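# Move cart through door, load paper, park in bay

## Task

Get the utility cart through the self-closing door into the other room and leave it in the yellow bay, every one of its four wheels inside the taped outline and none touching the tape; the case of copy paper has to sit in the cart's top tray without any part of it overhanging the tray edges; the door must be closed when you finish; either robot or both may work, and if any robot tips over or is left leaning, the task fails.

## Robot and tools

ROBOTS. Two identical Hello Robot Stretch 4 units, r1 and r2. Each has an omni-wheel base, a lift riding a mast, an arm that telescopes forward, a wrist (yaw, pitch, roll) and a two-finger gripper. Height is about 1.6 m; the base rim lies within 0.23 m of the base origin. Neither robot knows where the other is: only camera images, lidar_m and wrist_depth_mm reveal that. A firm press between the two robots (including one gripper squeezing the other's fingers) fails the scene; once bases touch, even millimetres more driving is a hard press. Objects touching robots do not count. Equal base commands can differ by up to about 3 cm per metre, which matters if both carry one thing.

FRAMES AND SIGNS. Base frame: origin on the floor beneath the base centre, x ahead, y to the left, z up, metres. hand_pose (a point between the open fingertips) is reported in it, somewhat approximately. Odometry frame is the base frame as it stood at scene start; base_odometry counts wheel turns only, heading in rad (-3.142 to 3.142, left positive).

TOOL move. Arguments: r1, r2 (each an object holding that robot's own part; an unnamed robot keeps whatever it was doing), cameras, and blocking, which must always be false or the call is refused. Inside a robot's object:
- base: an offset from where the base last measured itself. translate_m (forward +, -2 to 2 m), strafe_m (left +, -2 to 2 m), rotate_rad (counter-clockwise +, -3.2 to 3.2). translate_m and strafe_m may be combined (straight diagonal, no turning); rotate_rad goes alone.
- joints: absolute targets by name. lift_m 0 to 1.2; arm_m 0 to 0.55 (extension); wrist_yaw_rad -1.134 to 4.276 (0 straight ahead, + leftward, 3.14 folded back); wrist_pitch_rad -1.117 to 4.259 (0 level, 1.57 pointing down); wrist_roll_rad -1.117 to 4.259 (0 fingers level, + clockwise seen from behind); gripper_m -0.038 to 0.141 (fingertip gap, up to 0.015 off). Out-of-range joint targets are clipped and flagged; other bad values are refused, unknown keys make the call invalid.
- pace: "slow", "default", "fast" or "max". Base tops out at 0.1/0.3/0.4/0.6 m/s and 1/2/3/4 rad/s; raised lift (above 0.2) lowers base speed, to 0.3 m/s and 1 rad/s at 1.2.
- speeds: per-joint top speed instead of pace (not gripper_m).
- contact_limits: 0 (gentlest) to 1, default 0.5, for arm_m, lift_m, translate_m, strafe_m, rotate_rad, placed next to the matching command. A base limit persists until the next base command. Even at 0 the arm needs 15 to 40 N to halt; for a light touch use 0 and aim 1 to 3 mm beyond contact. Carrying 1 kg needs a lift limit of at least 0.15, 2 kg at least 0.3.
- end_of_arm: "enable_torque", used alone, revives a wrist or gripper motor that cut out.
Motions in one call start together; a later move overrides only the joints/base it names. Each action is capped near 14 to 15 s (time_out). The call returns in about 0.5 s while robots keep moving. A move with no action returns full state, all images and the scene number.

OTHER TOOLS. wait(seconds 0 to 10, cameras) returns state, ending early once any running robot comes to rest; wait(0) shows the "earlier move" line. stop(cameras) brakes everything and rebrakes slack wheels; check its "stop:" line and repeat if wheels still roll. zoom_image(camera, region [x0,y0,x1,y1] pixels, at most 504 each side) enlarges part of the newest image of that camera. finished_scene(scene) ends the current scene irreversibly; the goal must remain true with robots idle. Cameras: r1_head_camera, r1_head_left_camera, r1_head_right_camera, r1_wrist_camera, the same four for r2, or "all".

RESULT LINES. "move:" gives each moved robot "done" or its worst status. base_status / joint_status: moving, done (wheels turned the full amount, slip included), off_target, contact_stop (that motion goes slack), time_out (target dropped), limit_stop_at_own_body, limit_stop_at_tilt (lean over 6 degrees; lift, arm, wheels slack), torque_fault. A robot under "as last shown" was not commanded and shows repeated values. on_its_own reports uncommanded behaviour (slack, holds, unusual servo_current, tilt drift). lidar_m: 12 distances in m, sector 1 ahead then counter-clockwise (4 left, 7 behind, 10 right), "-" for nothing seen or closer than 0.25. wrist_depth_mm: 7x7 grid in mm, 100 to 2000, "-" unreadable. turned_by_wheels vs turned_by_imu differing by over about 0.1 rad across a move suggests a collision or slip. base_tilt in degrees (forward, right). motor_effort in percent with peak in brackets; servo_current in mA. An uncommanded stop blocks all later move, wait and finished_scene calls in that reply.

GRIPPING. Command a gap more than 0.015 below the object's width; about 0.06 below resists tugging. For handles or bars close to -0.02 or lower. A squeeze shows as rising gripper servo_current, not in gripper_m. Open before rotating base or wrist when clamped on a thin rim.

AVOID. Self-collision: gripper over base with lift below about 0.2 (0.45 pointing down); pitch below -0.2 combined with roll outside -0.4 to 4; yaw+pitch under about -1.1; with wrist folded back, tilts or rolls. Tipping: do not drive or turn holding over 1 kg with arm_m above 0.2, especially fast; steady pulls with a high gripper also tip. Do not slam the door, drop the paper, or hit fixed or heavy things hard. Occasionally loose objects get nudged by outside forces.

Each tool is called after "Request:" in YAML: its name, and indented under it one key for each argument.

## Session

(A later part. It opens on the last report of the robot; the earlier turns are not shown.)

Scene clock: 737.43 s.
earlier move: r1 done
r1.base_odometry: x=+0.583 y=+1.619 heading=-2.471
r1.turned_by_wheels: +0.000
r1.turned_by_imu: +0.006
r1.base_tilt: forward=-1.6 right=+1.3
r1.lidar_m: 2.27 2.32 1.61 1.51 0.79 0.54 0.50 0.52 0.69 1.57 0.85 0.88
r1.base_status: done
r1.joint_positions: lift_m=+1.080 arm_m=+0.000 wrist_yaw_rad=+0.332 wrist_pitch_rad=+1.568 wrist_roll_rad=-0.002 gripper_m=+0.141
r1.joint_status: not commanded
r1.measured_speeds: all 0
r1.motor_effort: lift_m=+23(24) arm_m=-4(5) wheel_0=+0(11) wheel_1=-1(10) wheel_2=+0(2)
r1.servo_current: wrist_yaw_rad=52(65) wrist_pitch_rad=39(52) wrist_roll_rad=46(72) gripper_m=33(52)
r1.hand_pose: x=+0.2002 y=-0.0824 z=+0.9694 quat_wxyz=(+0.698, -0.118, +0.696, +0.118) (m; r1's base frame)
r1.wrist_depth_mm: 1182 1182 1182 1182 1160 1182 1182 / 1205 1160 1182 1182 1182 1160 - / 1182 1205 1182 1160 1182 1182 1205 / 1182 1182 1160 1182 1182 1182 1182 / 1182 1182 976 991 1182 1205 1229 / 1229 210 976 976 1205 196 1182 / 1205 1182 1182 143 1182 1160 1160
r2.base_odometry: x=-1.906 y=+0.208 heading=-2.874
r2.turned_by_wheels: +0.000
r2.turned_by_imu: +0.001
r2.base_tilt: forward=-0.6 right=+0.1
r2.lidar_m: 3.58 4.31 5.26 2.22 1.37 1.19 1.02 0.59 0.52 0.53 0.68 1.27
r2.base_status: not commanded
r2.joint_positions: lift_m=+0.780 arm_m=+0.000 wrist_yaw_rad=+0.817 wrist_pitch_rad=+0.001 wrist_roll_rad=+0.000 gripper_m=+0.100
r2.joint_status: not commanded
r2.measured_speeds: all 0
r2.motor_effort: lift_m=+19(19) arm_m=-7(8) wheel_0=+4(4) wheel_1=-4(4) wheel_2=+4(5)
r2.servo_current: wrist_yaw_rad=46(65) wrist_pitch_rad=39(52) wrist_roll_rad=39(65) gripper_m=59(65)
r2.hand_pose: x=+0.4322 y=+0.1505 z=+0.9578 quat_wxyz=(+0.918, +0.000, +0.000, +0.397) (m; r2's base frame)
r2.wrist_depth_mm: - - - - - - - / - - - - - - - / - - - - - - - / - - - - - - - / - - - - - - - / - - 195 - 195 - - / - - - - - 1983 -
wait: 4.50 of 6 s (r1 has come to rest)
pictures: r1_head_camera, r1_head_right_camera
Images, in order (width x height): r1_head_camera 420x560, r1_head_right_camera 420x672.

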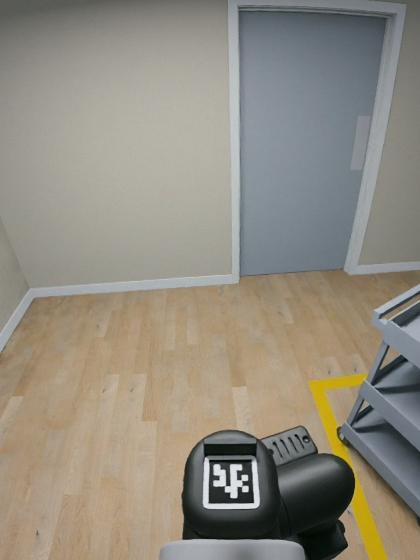

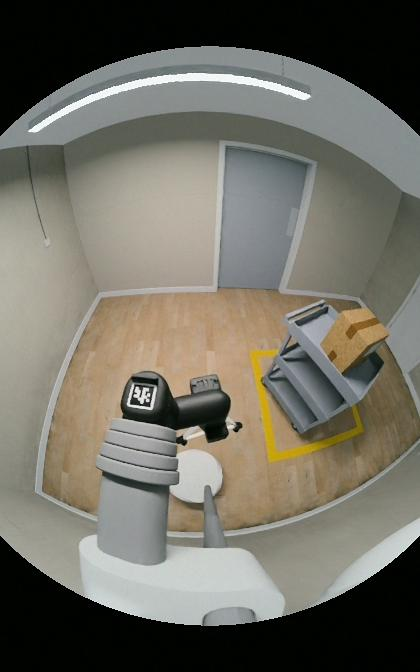

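Request:
move:
  blocking: false
  r1: {"base":{"translate_m":0.86,"strafe_m":0.15},"joints":{"wrist_pitch_rad":0,"wrist_yaw_rad":0}}

Request:
wait:
  seconds: 5

Request:
move:
  blocking: false
  r1: {"base":{"rotate_rad":-1.48},"joints":{"lift_m":0.645}}

Request:
wait:
  seconds: 1.8

Request:
wait:
  seconds: 2
  cameras: ["r1_head_camera","r1_wrist_camera","r1_head_right_camera"]

Scene clock: 753.67 s.
move: r1 moving
r1.base_odometry: x=+0.562 y=+1.595 heading=-2.471
r1.turned_by_wheels: +0.000
r1.turned_by_imu: +0.000
r1.base_tilt: forward=-1.6 right=+1.3
r1.lidar_m: 2.21 2.28 1.63 1.50 0.85 0.58 0.53 0.55 0.77 1.67 0.86 0.90
r1.base_status: translate_m moving; strafe_m moving
r1.joint_positions: lift_m=+1.080 arm_m=+0.000 wrist_yaw_rad=+0.004 wrist_pitch_rad=+0.995 wrist_roll_rad=-0.002 gripper_m=+0.141
r1.joint_status: wrist_yaw_rad moving; wrist_pitch_rad moving
r1.measured_speeds: translate_m=+0.122 strafe_m=+0.022 rotate_rad=+0.000 lift_m=+0.000 arm_m=+0.000 wrist_yaw_rad=-0.072 wrist_pitch_rad=-1.794 wrist_roll_rad=+0.000
r1.motor_effort: lift_m=+23(23) arm_m=-4(4) wheel_0=+4(8) wheel_1=+7(8) wheel_2=-8(10)
r1.servo_current: wrist_yaw_rad=33(98) wrist_pitch_rad=124(124) wrist_roll_rad=46(52) gripper_m=39(46)
r1.hand_pose: x=+0.3282 y=-0.0868 z=+1.0159 quat_wxyz=(+0.879, -0.002, +0.477, +0.002) (m; r1's base frame)
r1.wrist_depth_mm: 1863 1921 1921 1863 1863 1808 1756 / 1708 1661 1708 1661 1708 1708 1008 / 1537 1576 1576 1499 1537 1499 - / 1397 1430 1397 1430 1397 1229 - / 1336 1308 1308 1308 1308 1308 - / 1229 210 1182 1229 1205 196 - / 1160 1138 1138 144 1118 1118 1098
r2: as last shown
r2.turned_by_imu: +0.000
r2.base_tilt: forward=-0.7 right=+0.1
r2.lidar_m: 3.57 4.31 5.28 2.18 1.37 1.19 1.01 0.62 0.53 0.53 0.64 1.25
r2.motor_effort: lift_m=+19(19) arm_m=-8(8) wheel_0=+3(4) wheel_1=-4(4) wheel_2=+5(5)
r2.servo_current: wrist_yaw_rad=46(52) wrist_pitch_rad=33(46) wrist_roll_rad=46(59) gripper_m=52(52)
r2.wrist_depth_mm: - - - - - - - / - - - - - - - / - - - - - - - / - - - - - - - / - - - - - - - / - - 195 - 195 - - / - - - - - - -
pictures: none

Scene clock: 757.53 s.
earlier move: r1 done
r1.base_odometry: x=+0.002 y=+0.967 heading=-2.471
r1.turned_by_wheels: +0.000
r1.turned_by_imu: +0.001
r1.base_tilt: forward=-1.6 right=+1.2
r1.lidar_m: 1.37 1.43 1.56 1.43 1.48 1.48 1.36 1.40 0.84 0.66 2.21 1.58
r1.base_status: done
r1.joint_positions: lift_m=+1.080 arm_m=+0.000 wrist_yaw_rad=+0.003 wrist_pitch_rad=+0.007 wrist_roll_rad=-0.002 gripper_m=+0.141
r1.joint_status: all done
r1.measured_speeds: all 0
r1.motor_effort: lift_m=+23(23) arm_m=-4(4) wheel_0=+2(8) wheel_1=+1(9) wheel_2=+1(10)
r1.servo_current: wrist_yaw_rad=46(98) wrist_pitch_rad=46(150) wrist_roll_rad=39(65) gripper_m=39(46)
r1.hand_pose: x=+0.4595 y=-0.0867 z=+1.2558 quat_wxyz=(+1.000, -0.001, +0.003, +0.001) (m; r1's base frame)
r1.wrist_depth_mm: - - - 1229 - - - / - - - - - - - / - - - - - - - / - - - - - - - / - - - - - - - / - 195 - - 192 194 - / - - - 143 - - -
r2.base_odometry: x=-1.906 y=+0.208 heading=-2.874
r2.turned_by_wheels: +0.000
r2.turned_by_imu: +0.001
r2.base_tilt: forward=-0.7 right=+0.0
r2.lidar_m: 3.58 4.30 5.26 2.17 1.36 1.18 1.00 0.60 0.52 0.53 0.67 1.30
r2.base_status: not commanded
r2.joint_positions: lift_m=+0.780 arm_m=+0.000 wrist_yaw_rad=+0.817 wrist_pitch_rad=+0.001 wrist_roll_rad=+0.000 gripper_m=+0.100
r2.joint_status: not commanded
r2.measured_speeds: all 0
r2.motor_effort: lift_m=+19(19) arm_m=-7(8) wheel_0=+3(4) wheel_1=-4(4) wheel_2=+5(5)
r2.servo_current: wrist_yaw_rad=52(65) wrist_pitch_rad=39(52) wrist_roll_rad=46(65) gripper_m=46(59)
r2.hand_pose: x=+0.4322 y=+0.1505 z=+0.9578 quat_wxyz=(+0.918, +0.000, +0.000, +0.397) (m; r2's base frame)
r2.wrist_depth_mm: - - - - - - - / - - - - - - - / - - - - - - - / - - - - - - - / - - - - - - - / - - 195 - 195 - - / - - - - - 1983 -
wait: 3.87 of 5 s (r1 has come to rest)
pictures: none

Scene clock: 758.03 s.
move: r1 moving
r1.base_odometry: x=+0.002 y=+0.967 heading=-2.643
r1.turned_by_wheels: -0.172
r1.turned_by_imu: -0.173
r1.base_tilt: forward=-1.6 right=+1.3
r1.lidar_m: 1.40 1.40 1.62 1.45 1.45 1.62 1.35 1.36 1.04 0.66 0.73 1.74
r1.base_status: rotate_rad moving
r1.joint_positions: lift_m=+1.042 arm_m=+0.000 wrist_yaw_rad=+0.003 wrist_pitch_rad=+0.007 wrist_roll_rad=-0.002 gripper_m=+0.141
r1.joint_status: lift_m moving
r1.measured_speeds: translate_m=+0.001 strafe_m=+0.000 rotate_rad=-0.661 lift_m=-0.146 arm_m=+0.000 wrist_yaw_rad=+0.000 wrist_pitch_rad=+0.000 wrist_roll_rad=+0.000
r1.motor_effort: lift_m=+13(23) arm_m=-4(4) wheel_0=+6(8) wheel_1=+7(7) wheel_2=+6(7)
r1.servo_current: wrist_yaw_rad=52(65) wrist_pitch_rad=52(52) wrist_roll_rad=52(59) gripper_m=46(46)
r1.hand_pose: x=+0.4595 y=-0.0867 z=+1.2188 quat_wxyz=(+1.000, -0.001, +0.003, +0.001) (m; r1's base frame)
r1.wrist_depth_mm: - - - 1205 - - - / - - - 1205 - - 1537 / - - - 1182 - - 1499 / - - - 1229 - 1499 1499 / - - - 1229 - 1499 1499 / - 193 - 1205 187 193 1499 / - - - 136 - - 1499
r2: as last shown
r2.turned_by_imu: +0.000
r2.base_tilt: forward=-0.7 right=+0.1
r2.lidar_m: 3.56 4.31 5.26 2.17 1.36 1.19 1.02 0.60 0.52 0.54 0.67 1.29
r2.motor_effort: lift_m=+19(19) arm_m=-7(8) wheel_0=+4(4) wheel_1=-4(4) wheel_2=+5(5)
r2.servo_current: wrist_yaw_rad=46(52) wrist_pitch_rad=39(39) wrist_roll_rad=39(65) gripper_m=52(59)
pictures: none

Scene clock: 759.83 s.
earlier move: r1 moving
r1.base_odometry: x=+0.003 y=+0.967 heading=+2.333
r1.turned_by_wheels: -1.307
r1.turned_by_imu: -1.315
r1.base_tilt: forward=-1.6 right=+1.3
r1.lidar_m: 0.66 1.99 1.45 1.39 1.46 1.50 1.43 1.52 1.44 1.36 1.41 0.76
r1.base_status: rotate_rad moving
r1.joint_positions: lift_m=+0.649 arm_m=+0.000 wrist_yaw_rad=+0.002 wrist_pitch_rad=+0.007 wrist_roll_rad=-0.002 gripper_m=+0.141
r1.joint_status: lift_m moving
r1.measured_speeds: translate_m=+0.000 strafe_m=+0.000 rotate_rad=+0.000 lift_m=-0.049 arm_m=+0.000 wrist_yaw_rad=+0.000 wrist_pitch_rad=+0.000 wrist_roll_rad=+0.000
r1.motor_effort: lift_m=+12(23) arm_m=-4(4) wheel_0=+3(8) wheel_1=+0(8) wheel_2=+0(7)
r1.servo_current: wrist_yaw_rad=46(72) wrist_pitch_rad=52(59) wrist_roll_rad=65(65) gripper_m=46(46)
r1.hand_pose: x=+0.4595 y=-0.0867 z=+0.8250 quat_wxyz=(+1.000, -0.001, +0.003, +0.001) (m; r1's base frame)
r1.wrist_depth_mm: - - - - - - - / - - - - 668 - - / - - - - 661 691 - / - - - - 654 683 - / - - - 477 535 - 707 / - 208 - - 1042 196 - / 1921 1921 1708 136 - - -
r2.base_odometry: x=-1.906 y=+0.208 heading=-2.874
r2.turned_by_wheels: +0.000
r2.turned_by_imu: +0.000
r2.base_tilt: forward=-0.7 right=+0.1
r2.lidar_m: 3.57 4.33 5.27 2.21 1.35 1.20 1.00 0.59 0.53 0.54 0.67 1.27
r2.base_status: not commanded
r2.joint_positions: lift_m=+0.780 arm_m=+0.000 wrist_yaw_rad=+0.817 wrist_pitch_rad=+0.001 wrist_roll_rad=+0.000 gripper_m=+0.100
r2.joint_status: not commanded
r2.measured_speeds: all 0
r2.motor_effort: lift_m=+19(19) arm_m=-7(8) wheel_0=+4(4) wheel_1=-4(5) wheel_2=+4(5)
r2.servo_current: wrist_yaw_rad=46(59) wrist_pitch_rad=39(46) wrist_roll_rad=46(65) gripper_m=52(59)
r2.hand_pose: x=+0.4322 y=+0.1505 z=+0.9578 quat_wxyz=(+0.918, +0.000, +0.000, +0.397) (m; r2's base frame)
r2.wrist_depth_mm: - - - - - - - / - - - - - - - / - - - - - - - / - - - - - - - / - - - - - - - / - - 195 - 195 - - / - - - - - 1983 -
wait: 1.80 s; no rest
pictures: none

Scene clock: 760.27 s.
earlier move: r1 done
r1.base_odometry: x=+0.003 y=+0.967 heading=+2.333
r1.turned_by_wheels: +0.000
r1.turned_by_imu: +0.000
r1.base_tilt: forward=-1.6 right=+1.3
r1.lidar_m: 0.66 1.98 1.43 1.38 1.49 1.48 1.44 1.52 1.43 1.36 1.42 0.74
r1.base_status: done
r1.joint_positions: lift_m=+0.645 arm_m=+0.000 wrist_yaw_rad=+0.002 wrist_pitch_rad=+0.007 wrist_roll_rad=-0.002 gripper_m=+0.141
r1.joint_status: all done
r1.measured_speeds: all 0
r1.motor_effort: lift_m=+12(23) arm_m=-4(4) wheel_0=+3(8) wheel_1=+3(8) wheel_2=+1(7)
r1.servo_current: wrist_yaw_rad=39(72) wrist_pitch_rad=46(59) wrist_roll_rad=52(65) gripper_m=39(46)
r1.hand_pose: x=+0.4595 y=-0.0867 z=+0.8218 quat_wxyz=(+1.000, -0.001, +0.003, +0.001) (m; r1's base frame)
r1.wrist_depth_mm: - - - - - - - / - - - - 661 - - / - - - - 654 699 - / - - - - 661 699 - / - - - 469 539 - 732 / - 209 - - 1042 196 - / 1921 1983 1708 136 - - -
r2.base_odometry: x=-1.906 y=+0.208 heading=-2.874
r2.turned_by_wheels: +0.000
r2.turned_by_imu: +0.000
r2.base_tilt: forward=-0.7 right=+0.1
r2.lidar_m: 3.56 4.30 5.28 2.18 1.36 1.19 0.97 0.62 0.53 0.53 0.64 1.25
r2.base_status: not commanded
r2.joint_positions: lift_m=+0.780 arm_m=+0.000 wrist_yaw_rad=+0.817 wrist_pitch_rad=+0.001 wrist_roll_rad=+0.000 gripper_m=+0.100
r2.joint_status: not commanded
r2.measured_speeds: all 0
r2.motor_effort: lift_m=+19(19) arm_m=-7(8) wheel_0=+3(4) wheel_1=-4(5) wheel_2=+5(5)
r2.servo_current: wrist_yaw_rad=46(59) wrist_pitch_rad=39(46) wrist_roll_rad=46(65) gripper_m=52(59)
r2.hand_pose: x=+0.4322 y=+0.1505 z=+0.9578 quat_wxyz=(+0.918, +0.000, +0.000, +0.397) (m; r2's base frame)
r2.wrist_depth_mm: - - - - - - - / - - - - - - - / - - - - - - - / - - - - - - - / - - - - - - - / - - 195 - 195 - - / - - - - - 1921 -
wait: 0.43 of 2 s (r1 has come to rest)
pictures: r1_head_camera, r1_head_right_camera, r1_wrist_camera
Images, in order (width x height): r1_head_camera 420x560, r1_head_right_camera 420x672, r1_wrist_camera 616x392.

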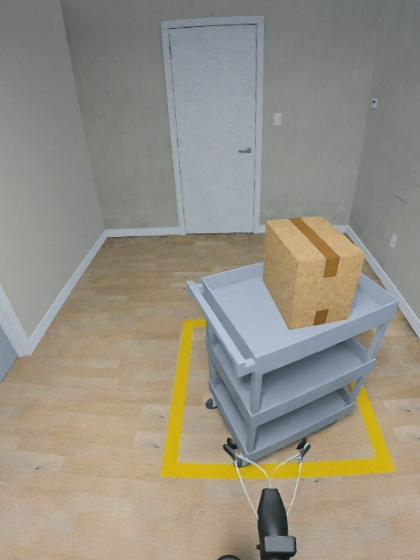

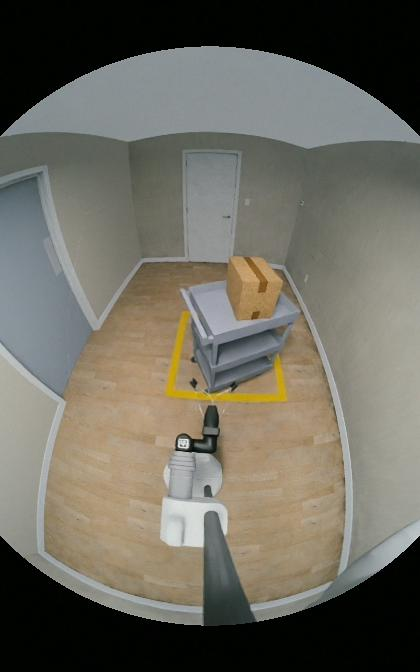

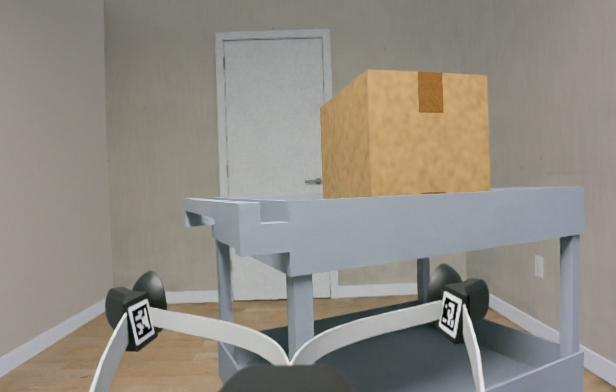

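Request:
move:
  blocking: false
  r1: {"base":{"strafe_m":-0.2},"joints":{"arm_m":0.1}}

Request:
wait:
  seconds: 2

Request:
move:
  blocking: false
  r1: {"base":{"translate_m":0.36},"pace":"slow"}

Request:
wait:
  seconds: 5.5
  cameras: ["r1_head_camera","r1_wrist_camera"]

Scene clock: 781.10 s.
move: r1 moving
r1.base_odometry: x=+0.029 y=+0.992 heading=+2.333
r1.turned_by_wheels: +0.000
r1.turned_by_imu: +0.000
r1.base_tilt: forward=-1.6 right=+1.3
r1.lidar_m: 0.64 2.02 1.50 1.43 1.47 1.51 1.45 1.50 1.39 1.33 1.39 0.79
r1.base_status: strafe_m moving
r1.joint_positions: lift_m=+0.645 arm_m=+0.051 wrist_yaw_rad=+0.002 wrist_pitch_rad=+0.006 wrist_roll_rad=-0.002 gripper_m=+0.141
r1.joint_status: arm_m moving
r1.measured_speeds: translate_m=+0.000 strafe_m=-0.141 rotate_rad=-0.001 lift_m=+0.000 arm_m=+0.195 wrist_yaw_rad=+0.000 wrist_pitch_rad=+0.000 wrist_roll_rad=+0.000
r1.motor_effort: lift_m=+12(12) arm_m=+4(6) wheel_0=+7(11) wheel_1=-7(9) wheel_2=+0(2)
r1.servo_current: wrist_yaw_rad=33(59) wrist_pitch_rad=46(52) wrist_roll_rad=46(72) gripper_m=46(46)
r1.hand_pose: x=+0.5102 y=-0.0867 z=+0.8219 quat_wxyz=(+1.000, -0.001, +0.003, +0.001) (m; r1's base frame)
r1.wrist_depth_mm: - - - - - - - / - - - - 609 - - / - - - - 615 640 - / - - - 831 615 647 - / - - 521 436 500 - 676 / - 208 - - 1060 196 - / 1983 1921 1661 143 - - 676
r2: as last shown
r2.base_tilt: forward=-0.6 right=+0.1
r2.lidar_m: 3.57 4.30 5.24 2.16 1.34 1.20 0.94 0.61 0.51 0.55 0.65 1.28
r2.motor_effort: lift_m=+19(19) arm_m=-7(8) wheel_0=+4(4) wheel_1=-4(4) wheel_2=+4(5)
r2.servo_current: wrist_yaw_rad=52(65) wrist_pitch_rad=46(46) wrist_roll_rad=46(52) gripper_m=52(59)
r2.wrist_depth_mm: - - - - - - - / - - - - - - - / - - - - - - - / - - - - - - - / - - - - - - - / - - 195 - 195 - - / - - - - - 1983 -
pictures: none

Scene clock: 782.57 s.
earlier move: r1 done
r1.base_odometry: x=+0.147 y=+1.105 heading=+2.333
r1.turned_by_wheels: +0.000
r1.turned_by_imu: -0.001
r1.base_tilt: forward=-1.5 right=+1.3
r1.lidar_m: 0.68 0.77 1.75 1.58 1.67 1.50 1.45 1.51 1.22 1.16 1.24 0.86
r1.base_status: done
r1.joint_positions: lift_m=+0.645 arm_m=+0.100 wrist_yaw_rad=+0.002 wrist_pitch_rad=+0.006 wrist_roll_rad=-0.002 gripper_m=+0.141
r1.joint_status: all done
r1.measured_speeds: all 0
r1.motor_effort: lift_m=+13(13) arm_m=+4(6) wheel_0=+1(11) wheel_1=+1(11) wheel_2=+0(2)
r1.servo_current: wrist_yaw_rad=65(65) wrist_pitch_rad=52(59) wrist_roll_rad=52(72) gripper_m=39(52)
r1.hand_pose: x=+0.5594 y=-0.0867 z=+0.8219 quat_wxyz=(+1.000, -0.001, +0.003, +0.001) (m; r1's base frame)
r1.wrist_depth_mm: - - - - - - - / - - - 554 574 - - / - - - 554 574 - - / - - - 554 580 - - / - - - 449 504 603 - / - 210 413 - - 196 - / - 377 - 136 - 615 -
r2.base_odometry: x=-1.906 y=+0.208 heading=-2.874
r2.turned_by_wheels: +0.000
r2.turned_by_imu: +0.000
r2.base_tilt: forward=-0.6 right=+0.1
r2.lidar_m: 3.57 4.31 5.27 2.17 1.35 1.20 1.02 0.61 0.53 0.54 0.66 1.28
r2.base_status: not commanded
r2.joint_positions: lift_m=+0.780 arm_m=+0.000 wrist_yaw_rad=+0.817 wrist_pitch_rad=+0.001 wrist_roll_rad=+0.000 gripper_m=+0.100
r2.joint_status: not commanded
r2.measured_speeds: all 0
r2.motor_effort: lift_m=+19(19) arm_m=-7(8) wheel_0=+4(4) wheel_1=-4(4) wheel_2=+4(5)
r2.servo_current: wrist_yaw_rad=46(65) wrist_pitch_rad=33(46) wrist_roll_rad=46(65) gripper_m=52(59)
r2.hand_pose: x=+0.4322 y=+0.1505 z=+0.9578 quat_wxyz=(+0.918, +0.000, +0.000, +0.397) (m; r2's base frame)
r2.wrist_depth_mm: - - - - - - - / - - - - - - - / - - - - - - - / - - - - - - - / - - - - - - - / - - 195 - 195 - - / - - - - - 1921 -
wait: 1.47 of 2 s (r1 has come to rest)
pictures: none

Scene clock: 783.07 s.
move: r1 moving
r1.base_odometry: x=+0.139 y=+1.114 heading=+2.334
r1.turned_by_wheels: +0.000
r1.turned_by_imu: +0.000
r1.base_tilt: forward=-1.6 right=+1.3
r1.lidar_m: 0.66 0.74 1.76 1.57 1.67 1.51 1.45 1.53 1.21 1.15 1.24 0.84
r1.base_status: translate_m moving
r1.joint_positions: lift_m=+0.645 arm_m=+0.100 wrist_yaw_rad=+0.002 wrist_pitch_rad=+0.006 wrist_roll_rad=-0.002 gripper_m=+0.141
r1.joint_status: not commanded
r1.measured_speeds: translate_m=+0.048 strafe_m=+0.000 rotate_rad=-0.003 lift_m=+0.000 arm_m=+0.000 wrist_yaw_rad=+0.000 wrist_pitch_rad=+0.000 wrist_roll_rad=+0.000
r1.motor_effort: lift_m=+13(13) arm_m=+4(4) wheel_0=+7(8) wheel_1=+5(6) wheel_2=-6(6)
r1.servo_current: wrist_yaw_rad=52(59) wrist_pitch_rad=52(59) wrist_roll_rad=59(72) gripper_m=52(52)
r1.hand_pose: x=+0.5594 y=-0.0867 z=+0.8219 quat_wxyz=(+1.000, -0.001, +0.003, +0.001) (m; r1's base frame)
r1.wrist_depth_mm: - - - - - - - / - - - 539 564 - - / - - - 544 564 - - / - - - 544 569 - - / - - - 442 492 580 - / - 209 402 - 991 197 - / - 778 - 136 - 609 -
r2: as last shown
r2.base_tilt: forward=-0.7 right=+0.1
r2.lidar_m: 3.56 4.29 5.25 2.16 1.35 1.18 0.99 0.58 0.54 0.54 0.66 1.27
r2.motor_effort: lift_m=+19(19) arm_m=-7(8) wheel_0=+4(4) wheel_1=-4(4) wheel_2=+5(5)
r2.servo_current: wrist_yaw_rad=46(59) wrist_pitch_rad=39(46) wrist_roll_rad=46(52) gripper_m=59(59)
r2.wrist_depth_mm: - - - - - - - / - - - - - - - / - - - - - - - / - - - - - - - / - - - - - - - / - - 195 - 196 - - / - - - - - 1983 -
pictures: none

Scene clock: 787.43 s.
earlier move: r1 done
r1.base_odometry: x=-0.101 y=+1.365 heading=+2.333
r1.turned_by_wheels: +0.000
r1.turned_by_imu: -0.001
r1.base_tilt: forward=-1.6 right=+1.2
r1.lidar_m: 0.54 0.58 1.71 1.58 1.67 1.85 1.78 1.71 1.22 1.17 1.22 0.56
r1.base_status: done
r1.joint_positions: lift_m=+0.645 arm_m=+0.100 wrist_yaw_rad=-0.002 wrist_pitch_rad=+0.006 wrist_roll_rad=-0.002 gripper_m=+0.141
r1.joint_status: not commanded
r1.measured_speeds: all 0
r1.motor_effort: lift_m=+13(13) arm_m=+4(5) wheel_0=+4(8) wheel_1=+3(8) wheel_2=-2(14)
r1.servo_current: wrist_yaw_rad=52(72) wrist_pitch_rad=52(59) wrist_roll_rad=59(78) gripper_m=39(52)
r1.hand_pose: x=+0.5590 y=-0.0880 z=+0.8220 quat_wxyz=(+1.000, -0.001, +0.003, -0.001) (m; r1's base frame)
r1.wrist_depth_mm: - - 342 327 310 300 - / - - - 327 312 301 - / - - - 327 314 304 - / - - - 329 315 303 - / - - - - - - - / - 193 - - 186 200 - / 233 234 691 144 235 683 -
r2.base_odometry: x=-1.906 y=+0.208 heading=-2.874
r2.turned_by_wheels: +0.000
r2.turned_by_imu: +0.001
r2.base_tilt: forward=-0.7 right=+0.1
r2.lidar_m: 3.58 4.32 5.26 2.19 1.36 1.18 0.97 0.60 0.54 0.54 0.67 1.29
r2.base_status: not commanded
r2.joint_positions: lift_m=+0.780 arm_m=+0.000 wrist_yaw_rad=+0.817 wrist_pitch_rad=+0.001 wrist_roll_rad=+0.000 gripper_m=+0.100
r2.joint_status: not commanded
r2.measured_speeds: all 0
r2.motor_effort: lift_m=+19(19) arm_m=-7(8) wheel_0=+3(4) wheel_1=-4(5) wheel_2=+5(5)
r2.servo_current: wrist_yaw_rad=46(65) wrist_pitch_rad=39(46) wrist_roll_rad=59(65) gripper_m=52(59)
r2.hand_pose: x=+0.4322 y=+0.1505 z=+0.9578 quat_wxyz=(+0.918, +0.000, +0.000, +0.397) (m; r2's base frame)
r2.wrist_depth_mm: - - - - - - - / - - - - - - - / - - - - - - - / - - - - - - - / - - - - - - - / - - 195 - 195 - - / - - - - - 1921 -
wait: 4.37 of 5.5 s (r1 has come to rest)
pictures: r1_head_camera, r1_wrist_camera
Images, in order (width x height): r1_head_camera 420x560, r1_wrist_camera 616x392.

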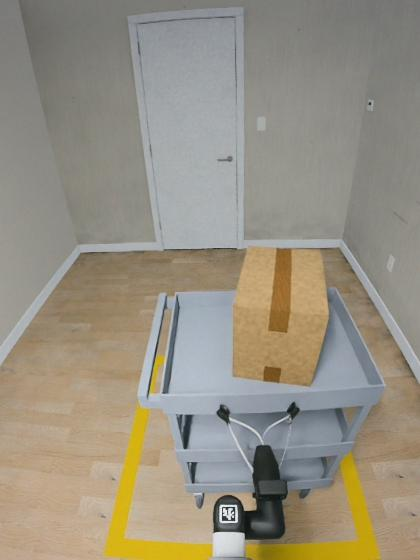

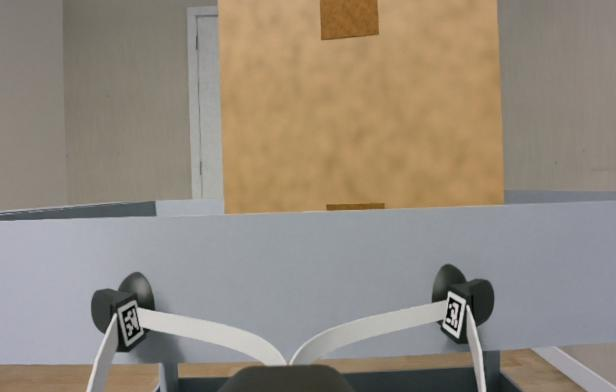

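Request:
move:
  blocking: false
  r1: {"base":{"translate_m":0.13},"pace":"slow"}

Request:
wait:
  seconds: 3

Request:
move:
  blocking: false
  r1: {"base":{"translate_m":-0.5}}

Request:
wait:
  seconds: 4
  cameras: ["r1_head_camera","r1_head_left_camera","r1_head_right_camera","r2_head_right_camera","r2_head_left_camera"]

Request:
zoom_image:
  camera: "r1_head_camera"
  region: [60, 200, 420, 560]

Scene clock: 796.37 s.
move: r1 moving
r1.base_odometry: x=-0.110 y=+1.374 heading=+2.334
r1.turned_by_wheels: +0.001
r1.turned_by_imu: +0.000
r1.base_tilt: forward=-1.6 right=+1.3
r1.lidar_m: 0.54 0.56 1.73 1.58 1.66 1.88 1.80 1.69 1.22 1.17 1.25 0.57
r1.base_status: translate_m moving
r1.joint_positions: lift_m=+0.645 arm_m=+0.100 wrist_yaw_rad=-0.002 wrist_pitch_rad=+0.006 wrist_roll_rad=-0.002 gripper_m=+0.141
r1.joint_status: not commanded
r1.measured_speeds: translate_m=+0.049 strafe_m=+0.000 rotate_rad=+0.004 lift_m=+0.000 arm_m=+0.000 wrist_yaw_rad=+0.000 wrist_pitch_rad=+0.000 wrist_roll_rad=+0.000
r1.motor_effort: lift_m=+13(13) arm_m=+4(5) wheel_0=+8(9) wheel_1=+6(7) wheel_2=-9(9)
r1.servo_current: wrist_yaw_rad=59(59) wrist_pitch_rad=46(52) wrist_roll_rad=46(65) gripper_m=46(46)
r1.hand_pose: x=+0.5590 y=-0.0880 z=+0.8220 quat_wxyz=(+1.000, -0.001, +0.003, -0.001) (m; r1's base frame)
r1.wrist_depth_mm: - - 340 324 309 298 - / - - 342 325 312 303 - / - - 342 327 314 303 - / - - 342 327 312 304 - / - - - - - - - / - 189 - - 186 195 - / 230 231 233 145 235 1661 -
r2: as last shown
r2.turned_by_imu: +0.000
r2.lidar_m: 3.57 4.33 5.26 2.16 1.34 1.19 1.01 0.60 0.53 0.54 0.66 1.27
r2.motor_effort: lift_m=+19(19) arm_m=-7(8) wheel_0=+3(4) wheel_1=-4(4) wheel_2=+5(5)
r2.servo_current: wrist_yaw_rad=39(59) wrist_pitch_rad=39(46) wrist_roll_rad=46(52) gripper_m=52(52)
r2.wrist_depth_mm: - - - - - - - / - - - - - - - / - - - - - - - / - - - - - - - / - - - - - - - / - - 195 - 195 - - / - - - - - 1983 -
pictures: none

Scene clock: 798.43 s.
earlier move: r1 done
r1.base_odometry: x=-0.191 y=+1.459 heading=+2.334
r1.turned_by_wheels: -0.001
r1.turned_by_imu: -0.001
r1.base_tilt: forward=-1.6 right=+1.3
r1.lidar_m: 0.56 0.65 1.74 1.59 1.66 2.00 1.92 1.67 1.23 1.17 1.24 0.58
r1.base_status: done
r1.joint_positions: lift_m=+0.645 arm_m=+0.100 wrist_yaw_rad=-0.002 wrist_pitch_rad=+0.006 wrist_roll_rad=-0.002 gripper_m=+0.141
r1.joint_status: not commanded
r1.measured_speeds: all 0
r1.motor_effort: lift_m=+13(13) arm_m=+4(5) wheel_0=+3(11) wheel_1=+2(7) wheel_2=-2(10)
r1.servo_current: wrist_yaw_rad=65(72) wrist_pitch_rad=46(52) wrist_roll_rad=65(72) gripper_m=46(46)
r1.hand_pose: x=+0.5590 y=-0.0880 z=+0.8220 quat_wxyz=(+1.000, -0.001, +0.003, -0.001) (m; r1's base frame)
r1.wrist_depth_mm: - - - 345 315 296 - / - - - 345 317 297 - / - - - 347 319 298 - / - - - 349 320 296 - / - - - - - - - / 282 196 180 252 177 195 - / 1863 1808 1756 149 1808 237 -
r2.base_odometry: x=-1.906 y=+0.208 heading=-2.874
r2.turned_by_wheels: +0.000
r2.turned_by_imu: +0.000
r2.base_tilt: forward=-0.7 right=+0.1
r2.lidar_m: 3.55 4.31 5.28 2.19 1.36 1.18 0.99 0.57 0.53 0.54 0.66 1.26
r2.base_status: not commanded
r2.joint_positions: lift_m=+0.780 arm_m=+0.000 wrist_yaw_rad=+0.817 wrist_pitch_rad=+0.001 wrist_roll_rad=+0.000 gripper_m=+0.100
r2.joint_status: not commanded
r2.measured_speeds: all 0
r2.motor_effort: lift_m=+19(19) arm_m=-7(8) wheel_0=+3(4) wheel_1=-4(4) wheel_2=+5(5)
r2.servo_current: wrist_yaw_rad=39(59) wrist_pitch_rad=39(46) wrist_roll_rad=46(59) gripper_m=52(59)
r2.hand_pose: x=+0.4322 y=+0.1505 z=+0.9578 quat_wxyz=(+0.918, +0.000, +0.000, +0.397) (m; r2's base frame)
r2.wrist_depth_mm: - - - - - - - / - - - - - - - / - - - - - - - / - - - - - - - / - - - - - - - / - - 195 - 195 - - / - - - - - 1983 -
wait: 2.07 of 3 s (r1 has come to rest)
pictures: none

Scene clock: 798.93 s.
move: r1 moving
r1.base_odometry: x=-0.170 y=+1.437 heading=+2.333
r1.turned_by_wheels: +0.000
r1.turned_by_imu: +0.000
r1.base_tilt: forward=-1.6 right=+1.3
r1.lidar_m: 0.59 0.66 1.73 1.57 1.66 2.00 1.89 1.67 1.23 1.16 1.25 0.60
r1.base_status: translate_m moving
r1.joint_positions: lift_m=+0.645 arm_m=+0.100 wrist_yaw_rad=-0.002 wrist_pitch_rad=+0.006 wrist_roll_rad=-0.002 gripper_m=+0.141
r1.joint_status: not commanded
r1.measured_speeds: translate_m=-0.121 strafe_m=+0.000 rotate_rad=+0.001 lift_m=+0.000 arm_m=+0.000 wrist_yaw_rad=+0.000 wrist_pitch_rad=+0.000 wrist_roll_rad=+0.000
r1.motor_effort: lift_m=+13(13) arm_m=+4(5) wheel_0=-7(7) wheel_1=-6(6) wheel_2=+8(8)
r1.servo_current: wrist_yaw_rad=52(65) wrist_pitch_rad=39(52) wrist_roll_rad=39(65) gripper_m=39(46)
r1.hand_pose: x=+0.5590 y=-0.0880 z=+0.8220 quat_wxyz=(+1.000, -0.001, +0.003, -0.001) (m; r1's base frame)
r1.wrist_depth_mm: - - - 370 342 319 - / - - - 375 343 315 - / - - - 377 345 317 - / - - - 379 347 320 - / - - - - - - - / 322 196 283 276 191 197 - / 338 1921 1808 143 1983 1921 -
r2: as last shown
r2.base_tilt: forward=-0.7 right=+0.0
r2.lidar_m: 3.55 4.31 5.25 2.17 1.36 1.20 0.98 0.61 0.53 0.53 0.67 1.29
r2.motor_effort: lift_m=+19(19) arm_m=-8(8) wheel_0=+3(4) wheel_1=-4(4) wheel_2=+4(5)
r2.servo_current: wrist_yaw_rad=46(59) wrist_pitch_rad=39(39) wrist_roll_rad=46(65) gripper_m=46(52)
pictures: none

Scene clock: 801.60 s.
earlier move: r1 done
r1.base_odometry: x=+0.154 y=+1.098 heading=+2.333
r1.turned_by_wheels: +0.000
r1.turned_by_imu: +0.000
r1.base_tilt: forward=-1.6 right=+1.2
r1.lidar_m: 1.04 2.26 1.75 1.59 1.67 1.49 1.43 1.49 1.24 1.17 1.23 1.06
r1.base_status: done
r1.joint_positions: lift_m=+0.645 arm_m=+0.100 wrist_yaw_rad=-0.002 wrist_pitch_rad=+0.006 wrist_roll_rad=-0.002 gripper_m=+0.141
r1.joint_status: not commanded
r1.measured_speeds: all 0
r1.motor_effort: lift_m=+13(13) arm_m=+4(5) wheel_0=-3(9) wheel_1=-2(7) wheel_2=-2(10)
r1.servo_current: wrist_yaw_rad=46(72) wrist_pitch_rad=39(59) wrist_roll_rad=46(65) gripper_m=39(52)
r1.hand_pose: x=+0.5591 y=-0.0880 z=+0.8219 quat_wxyz=(+1.000, -0.001, +0.003, -0.001) (m; r1's base frame)
r1.wrist_depth_mm: - - - - - - - / - - - - - - - / - - - 842 878 - - / - - - 820 854 - - / - - - - - 1983 - / - 208 820 - 191 196 - / - 1983 798 135 - 699 -
r2.base_odometry: x=-1.906 y=+0.208 heading=-2.874
r2.turned_by_wheels: +0.000
r2.turned_by_imu: +0.000
r2.base_tilt: forward=-0.7 right=+0.1
r2.lidar_m: 3.55 4.31 5.27 2.17 1.31 1.20 1.00 0.59 0.53 0.54 0.67 1.26
r2.base_status: not commanded
r2.joint_positions: lift_m=+0.780 arm_m=+0.000 wrist_yaw_rad=+0.817 wrist_pitch_rad=+0.001 wrist_roll_rad=+0.000 gripper_m=+0.100
r2.joint_status: not commanded
r2.measured_speeds: all 0
r2.motor_effort: lift_m=+19(19) arm_m=-7(8) wheel_0=+4(4) wheel_1=-4(4) wheel_2=+5(5)
r2.servo_current: wrist_yaw_rad=46(59) wrist_pitch_rad=39(46) wrist_roll_rad=46(65) gripper_m=52(59)
r2.hand_pose: x=+0.4322 y=+0.1505 z=+0.9578 quat_wxyz=(+0.918, +0.000, +0.000, +0.397) (m; r2's base frame)
r2.wrist_depth_mm: - - - - - - - / - - - - - - - / - - - - - - - / - - - - - - - / - - - - - - - / - - 195 - 195 - - / - - - - - 1921 -
wait: 2.67 of 4 s (r1 has come to rest)
pictures: r1_head_camera, r1_head_left_camera, r1_head_right_camera, r2_head_left_camera, r2_head_right_camera
Images, in order (width x height): r1_head_camera 420x560, r1_head_left_camera 420x672, r1_head_right_camera 420x672, r2_head_left_camera 420x672, r2_head_right_camera 420x672.

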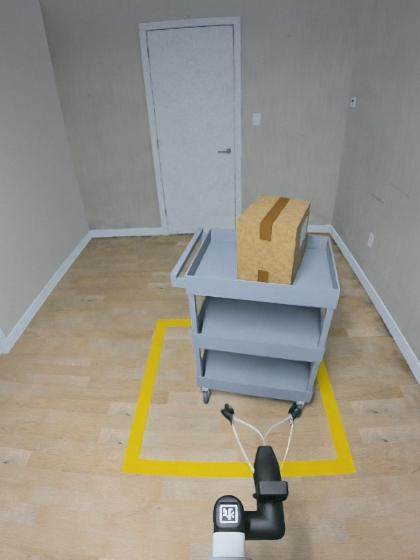

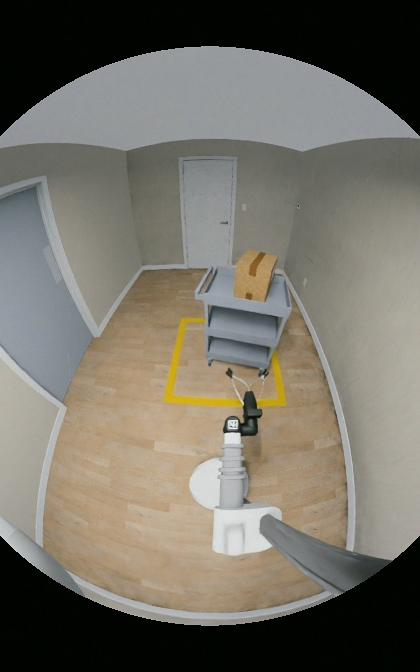

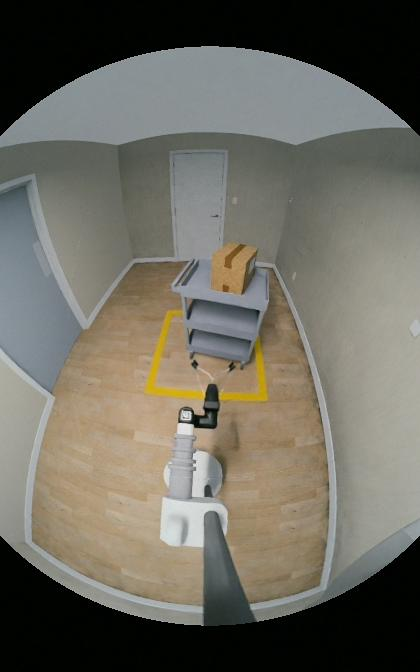

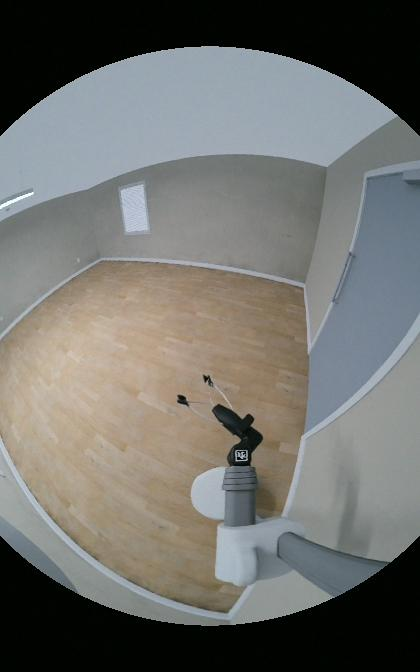

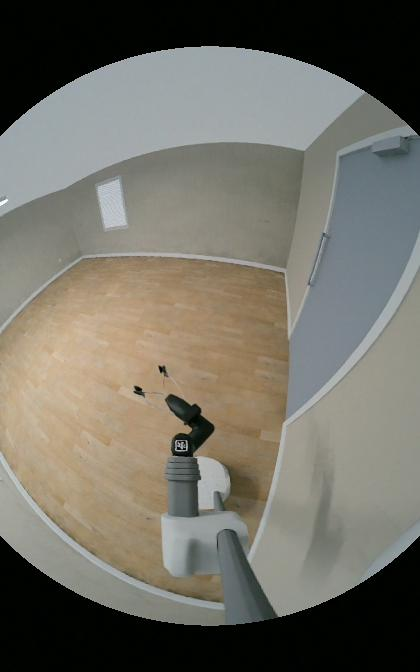

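Scaled by 1.400 from the camera's 420x560 image, which has a finer 600x800 frame.

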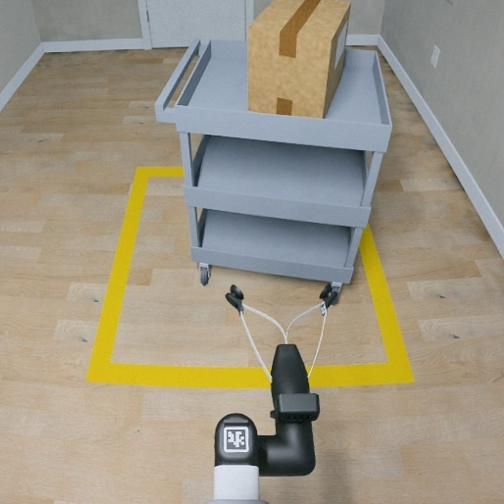

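Request:
move:
  blocking: false
  r1: {"base":{"strafe_m":-0.27}}

Request:
wait:
  seconds: 2.5

Request:
move:
  blocking: false
  r1: {"base":{"translate_m":0.33},"pace":"slow"}

Request:
wait:
  seconds: 5
  cameras: ["r1_wrist_camera","r1_head_camera"]

Scene clock: 816.03 s.
move: r1 moving
r1.base_odometry: x=+0.180 y=+1.123 heading=+2.333
r1.turned_by_wheels: +0.000
r1.turned_by_imu: +0.000
r1.base_tilt: forward=-1.6 right=+1.3
r1.lidar_m: 1.04 2.33 1.79 1.62 1.69 1.50 1.41 1.51 1.18 1.11 1.21 1.05
r1.base_status: strafe_m moving
r1.joint_positions: lift_m=+0.645 arm_m=+0.100 wrist_yaw_rad=-0.002 wrist_pitch_rad=+0.006 wrist_roll_rad=-0.002 gripper_m=+0.141
r1.joint_status: not commanded
r1.measured_speeds: translate_m=+0.000 strafe_m=-0.140 rotate_rad=+0.001 lift_m=+0.000 arm_m=+0.000 wrist_yaw_rad=+0.000 wrist_pitch_rad=+0.000 wrist_roll_rad=+0.000
r1.motor_effort: lift_m=+13(13) arm_m=+4(5) wheel_0=+11(11) wheel_1=-8(10) wheel_2=+1(1)
r1.servo_current: wrist_yaw_rad=59(59) wrist_pitch_rad=59(59) wrist_roll_rad=59(59) gripper_m=39(46)
r1.hand_pose: x=+0.5591 y=-0.0880 z=+0.8219 quat_wxyz=(+1.000, -0.001, +0.003, -0.001) (m; r1's base frame)
r1.wrist_depth_mm: - - - - - - - / - - - - - - - / - - - 831 931 - - / - - - 842 946 - - / - - - - - - - / - 209 1229 - 211 196 - / - 1921 788 136 - 1661 -
r2: as last shown
r2.lidar_m: 3.55 4.34 5.26 2.16 1.34 1.19 1.00 0.60 0.54 0.54 0.66 1.28
r2.motor_effort: lift_m=+19(20) arm_m=-8(8) wheel_0=+4(4) wheel_1=-4(4) wheel_2=+4(5)
r2.servo_current: wrist_yaw_rad=46(59) wrist_pitch_rad=39(46) wrist_roll_rad=52(59) gripper_m=52(59)
pictures: none

Scene clock: 817.77 s.
earlier move: r1 done
r1.base_odometry: x=+0.349 y=+1.284 heading=+2.333
r1.turned_by_wheels: +0.000
r1.turned_by_imu: -0.002
r1.base_tilt: forward=-1.6 right=+1.3
r1.lidar_m: 1.01 1.12 2.04 1.87 1.94 1.49 1.43 1.29 0.94 0.89 0.94 1.33
r1.base_status: done
r1.joint_positions: lift_m=+0.645 arm_m=+0.100 wrist_yaw_rad=-0.002 wrist_pitch_rad=+0.006 wrist_roll_rad=-0.002 gripper_m=+0.141
r1.joint_status: not commanded
r1.measured_speeds: all 0
r1.motor_effort: lift_m=+13(13) arm_m=+4(5) wheel_0=+1(12) wheel_1=+0(11) wheel_2=+0(2)
r1.servo_current: wrist_yaw_rad=39(65) wrist_pitch_rad=39(59) wrist_roll_rad=39(72) gripper_m=39(52)
r1.hand_pose: x=+0.5591 y=-0.0880 z=+0.8219 quat_wxyz=(+1.000, -0.001, +0.003, -0.001) (m; r1's base frame)
r1.wrist_depth_mm: - - - - - - - / - - - - - - - / - - 798 1025 - - - / - - 798 904 - - - / - - - - - - - / - 208 - - - 194 - / 1983 - - 136 1983 1708 -
r2.base_odometry: x=-1.906 y=+0.208 heading=-2.874
r2.turned_by_wheels: +0.000
r2.turned_by_imu: +0.000
r2.base_tilt: forward=-0.7 right=+0.1
r2.lidar_m: 3.55 4.29 5.26 2.19 1.33 1.20 0.97 0.59 0.53 0.54 0.64 1.29
r2.base_status: not commanded
r2.joint_positions: lift_m=+0.780 arm_m=+0.000 wrist_yaw_rad=+0.817 wrist_pitch_rad=+0.001 wrist_roll_rad=+0.000 gripper_m=+0.100
r2.joint_status: not commanded
r2.measured_speeds: all 0
r2.motor_effort: lift_m=+19(20) arm_m=-7(8) wheel_0=+4(4) wheel_1=-4(4) wheel_2=+5(5)
r2.servo_current: wrist_yaw_rad=39(59) wrist_pitch_rad=39(46) wrist_roll_rad=46(59) gripper_m=46(59)
r2.hand_pose: x=+0.4322 y=+0.1505 z=+0.9578 quat_wxyz=(+0.918, +0.000, +0.000, +0.397) (m; r2's base frame)
r2.wrist_depth_mm: - - - - - - - / - - - - - - - / - - - - - - - / - - - - - - - / - - - - - - - / - - 195 - 195 - - / - - - - - 1983 -
wait: 1.73 of 2.5 s (r1 has come to rest)
pictures: none

Scene clock: 818.27 s.
move: r1 moving
r1.base_odometry: x=+0.341 y=+1.293 heading=+2.333
r1.turned_by_wheels: +0.000
r1.turned_by_imu: +0.000
r1.base_tilt: forward=-1.6 right=+1.3
r1.lidar_m: 0.97 1.13 2.02 1.86 1.94 1.50 1.45 1.32 0.95 0.89 0.95 1.29
r1.base_status: translate_m moving
r1.joint_positions: lift_m=+0.645 arm_m=+0.100 wrist_yaw_rad=-0.002 wrist_pitch_rad=+0.006 wrist_roll_rad=-0.002 gripper_m=+0.141
r1.joint_status: not commanded
r1.measured_speeds: translate_m=+0.048 strafe_m=+0.000 rotate_rad=+0.000 lift_m=+0.000 arm_m=+0.000 wrist_yaw_rad=+0.000 wrist_pitch_rad=+0.000 wrist_roll_rad=+0.000
r1.motor_effort: lift_m=+13(13) arm_m=+4(4) wheel_0=+4(6) wheel_1=+5(5) wheel_2=-7(7)
r1.servo_current: wrist_yaw_rad=59(59) wrist_pitch_rad=46(52) wrist_roll_rad=46(59) gripper_m=39(46)
r1.hand_pose: x=+0.5591 y=-0.0880 z=+0.8219 quat_wxyz=(+1.000, -0.001, +0.003, -0.001) (m; r1's base frame)
r1.wrist_depth_mm: - - - - - - - / - - - - - - - / - - 788 1025 - - - / - - 798 866 - - - / - - - - - - - / - 209 - - - 193 - / - - - 136 1921 1708 -
r2: as last shown
r2.base_tilt: forward=-0.7 right=+0.0
r2.lidar_m: 3.58 4.33 5.27 2.17 1.36 1.20 0.99 0.60 0.51 0.53 0.67 1.25
r2.motor_effort: lift_m=+19(19) arm_m=-8(8) wheel_0=+4(4) wheel_1=-4(4) wheel_2=+5(5)
r2.servo_current: wrist_yaw_rad=59(59) wrist_pitch_rad=39(46) wrist_roll_rad=46(59) gripper_m=59(59)
pictures: none

Scene clock: 822.33 s.
earlier move: r1 done
r1.base_odometry: x=+0.122 y=+1.522 heading=+2.334
r1.turned_by_wheels: +0.000
r1.turned_by_imu: +0.000
r1.base_tilt: forward=-1.6 right=+1.3
r1.lidar_m: 0.67 0.77 2.02 1.85 1.93 1.85 1.75 1.32 0.96 0.91 0.95 1.33
r1.base_status: done
r1.joint_positions: lift_m=+0.645 arm_m=+0.100 wrist_yaw_rad=-0.002 wrist_pitch_rad=+0.006 wrist_roll_rad=-0.002 gripper_m=+0.141
r1.joint_status: not commanded
r1.measured_speeds: all 0
r1.motor_effort: lift_m=+13(13) arm_m=+4(4) wheel_0=+3(7) wheel_1=+3(6) wheel_2=-1(7)
r1.servo_current: wrist_yaw_rad=46(72) wrist_pitch_rad=52(52) wrist_roll_rad=39(65) gripper_m=46(52)
r1.hand_pose: x=+0.5591 y=-0.0880 z=+0.8219 quat_wxyz=(+1.000, -0.001, +0.003, -0.001) (m; r1's base frame)
r1.wrist_depth_mm: - - - - - - - / - 488 459 - - - - / - 492 466 699 - - - / - 500 459 647 - - - / - - - - - - - / - 208 377 - 349 193 - / - 809 - 136 1808 1708 -
r2.base_odometry: x=-1.906 y=+0.208 heading=-2.874
r2.turned_by_wheels: +0.000
r2.turned_by_imu: +0.001
r2.base_tilt: forward=-0.7 right=+0.1
r2.lidar_m: 3.53 4.31 5.25 2.19 1.37 1.18 0.98 0.60 0.52 0.53 0.65 1.26
r2.base_status: not commanded
r2.joint_positions: lift_m=+0.780 arm_m=+0.000 wrist_yaw_rad=+0.817 wrist_pitch_rad=+0.001 wrist_roll_rad=+0.000 gripper_m=+0.100
r2.joint_status: not commanded
r2.measured_speeds: all 0
r2.motor_effort: lift_m=+19(19) arm_m=-7(8) wheel_0=+3(4) wheel_1=-4(5) wheel_2=+5(5)
r2.servo_current: wrist_yaw_rad=46(59) wrist_pitch_rad=46(46) wrist_roll_rad=52(59) gripper_m=59(59)
r2.hand_pose: x=+0.4322 y=+0.1505 z=+0.9578 quat_wxyz=(+0.918, +0.000, +0.000, +0.397) (m; r2's base frame)
r2.wrist_depth_mm: - - - - - - - / - - - - - - - / - - - - - - - / - - - - - - - / - - - - - - - / - - 195 - 196 - - / - - - - - 1983 -
wait: 4.07 of 5 s (r1 has come to rest)
pictures: r1_head_camera, r1_wrist_camera
Images, in order (width x height): r1_head_camera 420x560, r1_wrist_camera 616x392.

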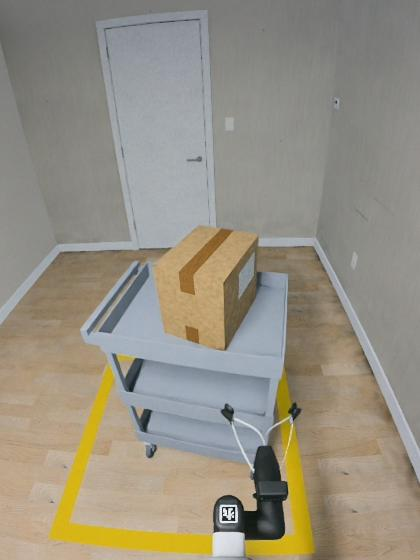

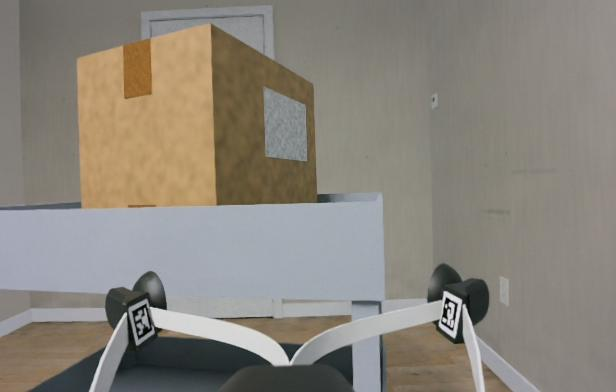

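Request:
move:
  blocking: false
  r1: {"base":{"translate_m":0.28},"pace":"slow"}

Request:
wait:
  seconds: 4
  cameras: ["r1_wrist_camera","r1_head_camera"]

Scene clock: 828.03 s.
move: r1 moving
r1.base_odometry: x=+0.113 y=+1.532 heading=+2.334
r1.turned_by_wheels: +0.000
r1.turned_by_imu: +0.000
r1.base_tilt: forward=-1.6 right=+1.3
r1.lidar_m: 0.65 0.76 2.02 1.86 1.95 1.87 1.77 1.31 0.96 0.90 0.97 1.30
r1.base_status: translate_m moving
r1.joint_positions: lift_m=+0.645 arm_m=+0.100 wrist_yaw_rad=-0.002 wrist_pitch_rad=+0.006 wrist_roll_rad=-0.002 gripper_m=+0.141
r1.joint_status: not commanded
r1.measured_speeds: translate_m=+0.050 strafe_m=+0.000 rotate_rad=+0.001 lift_m=+0.000 arm_m=+0.000 wrist_yaw_rad=+0.000 wrist_pitch_rad=+0.000 wrist_roll_rad=+0.000
r1.motor_effort: lift_m=+13(13) arm_m=+4(4) wheel_0=+4(8) wheel_1=+4(7) wheel_2=-5(7)
r1.servo_current: wrist_yaw_rad=39(59) wrist_pitch_rad=46(52) wrist_roll_rad=52(59) gripper_m=39(52)
r1.hand_pose: x=+0.5591 y=-0.0880 z=+0.8219 quat_wxyz=(+1.000, -0.001, +0.003, -0.001) (m; r1's base frame)
r1.wrist_depth_mm: - - - - - - - / - 480 449 699 - - - / - 480 449 676 - - - / - 480 452 627 - - - / - - - - - - - / - 209 366 - 338 194 - / - 878 - 136 1921 1708 -
r2: as last shown
r2.turned_by_imu: +0.000
r2.base_tilt: forward=-0.7 right=+0.0
r2.lidar_m: 3.58 4.30 5.27 2.18 1.37 1.19 0.97 0.62 0.54 0.54 0.68 1.27
r2.motor_effort: lift_m=+19(19) arm_m=-7(7) wheel_0=+3(4) wheel_1=-4(4) wheel_2=+5(5)
r2.servo_current: wrist_yaw_rad=46(59) wrist_pitch_rad=39(46) wrist_roll_rad=39(59) gripper_m=52(59)
r2.wrist_depth_mm: - - - - - - - / - - - - - - - / - - - - - - - / - - - - - - - / - - - - - - - / - - 195 - 195 - - / - - - - - 1983 -
pictures: none

Scene clock: 831.60 s.
earlier move: r1 done
r1.base_odometry: x=-0.072 y=+1.725 heading=+2.334
r1.turned_by_wheels: +0.000
r1.turned_by_imu: -0.001
r1.base_tilt: forward=-1.6 right=+1.2
r1.lidar_m: 0.52 0.61 2.02 1.86 1.93 2.12 2.04 1.32 0.95 0.89 0.97 0.52
r1.base_status: done
r1.joint_positions: lift_m=+0.645 arm_m=+0.100 wrist_yaw_rad=-0.002 wrist_pitch_rad=+0.006 wrist_roll_rad=-0.002 gripper_m=+0.141
r1.joint_status: not commanded
r1.measured_speeds: all 0
r1.motor_effort: lift_m=+13(13) arm_m=+4(4) wheel_0=+2(8) wheel_1=+2(8) wheel_2=-4(14)
r1.servo_current: wrist_yaw_rad=59(65) wrist_pitch_rad=52(52) wrist_roll_rad=59(65) gripper_m=39(52)
r1.hand_pose: x=+0.5591 y=-0.0880 z=+0.8219 quat_wxyz=(+1.000, -0.001, +0.003, -0.001) (m; r1's base frame)
r1.wrist_depth_mm: 377 320 343 - - - - / 377 322 343 484 - - - / 387 324 342 459 - - - / 382 325 340 484 647 - - / - - - - 190 - - / - 194 - - 189 190 - / 1983 235 221 139 193 - -
r2.base_odometry: x=-1.906 y=+0.208 heading=-2.874
r2.turned_by_wheels: +0.000
r2.turned_by_imu: +0.001
r2.base_tilt: forward=-0.7 right=+0.1
r2.lidar_m: 3.58 4.30 5.27 2.19 1.35 1.19 0.97 0.62 0.53 0.56 0.65 1.26
r2.base_status: not commanded
r2.joint_positions: lift_m=+0.780 arm_m=+0.000 wrist_yaw_rad=+0.817 wrist_pitch_rad=+0.001 wrist_roll_rad=+0.000 gripper_m=+0.100
r2.joint_status: not commanded
r2.measured_speeds: all 0
r2.motor_effort: lift_m=+19(20) arm_m=-7(8) wheel_0=+3(4) wheel_1=-4(4) wheel_2=+4(5)
r2.servo_current: wrist_yaw_rad=39(59) wrist_pitch_rad=39(46) wrist_roll_rad=39(65) gripper_m=46(59)
r2.hand_pose: x=+0.4322 y=+0.1505 z=+0.9578 quat_wxyz=(+0.918, +0.000, +0.000, +0.397) (m; r2's base frame)
r2.wrist_depth_mm: - - - - - - - / - - - - - - - / - - - - - - - / - - - - - - - / - - - - - - - / - - 195 - 196 - - / - - - - - 1921 -
wait: 3.57 of 4 s (r1 has come to rest)
pictures: r1_head_camera, r1_wrist_camera
Images, in order (width x height): r1_head_camera 420x560, r1_wrist_camera 616x392.

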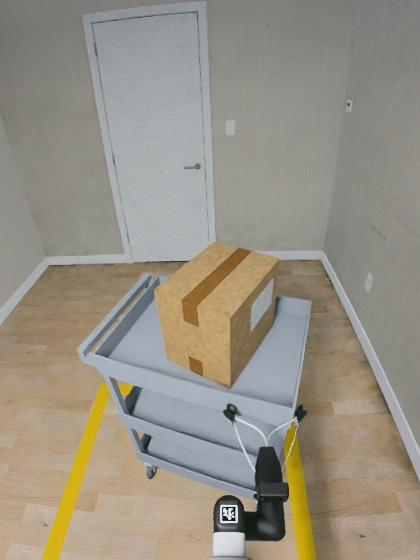

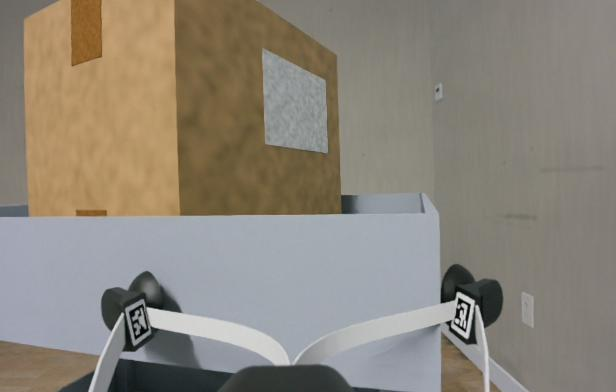

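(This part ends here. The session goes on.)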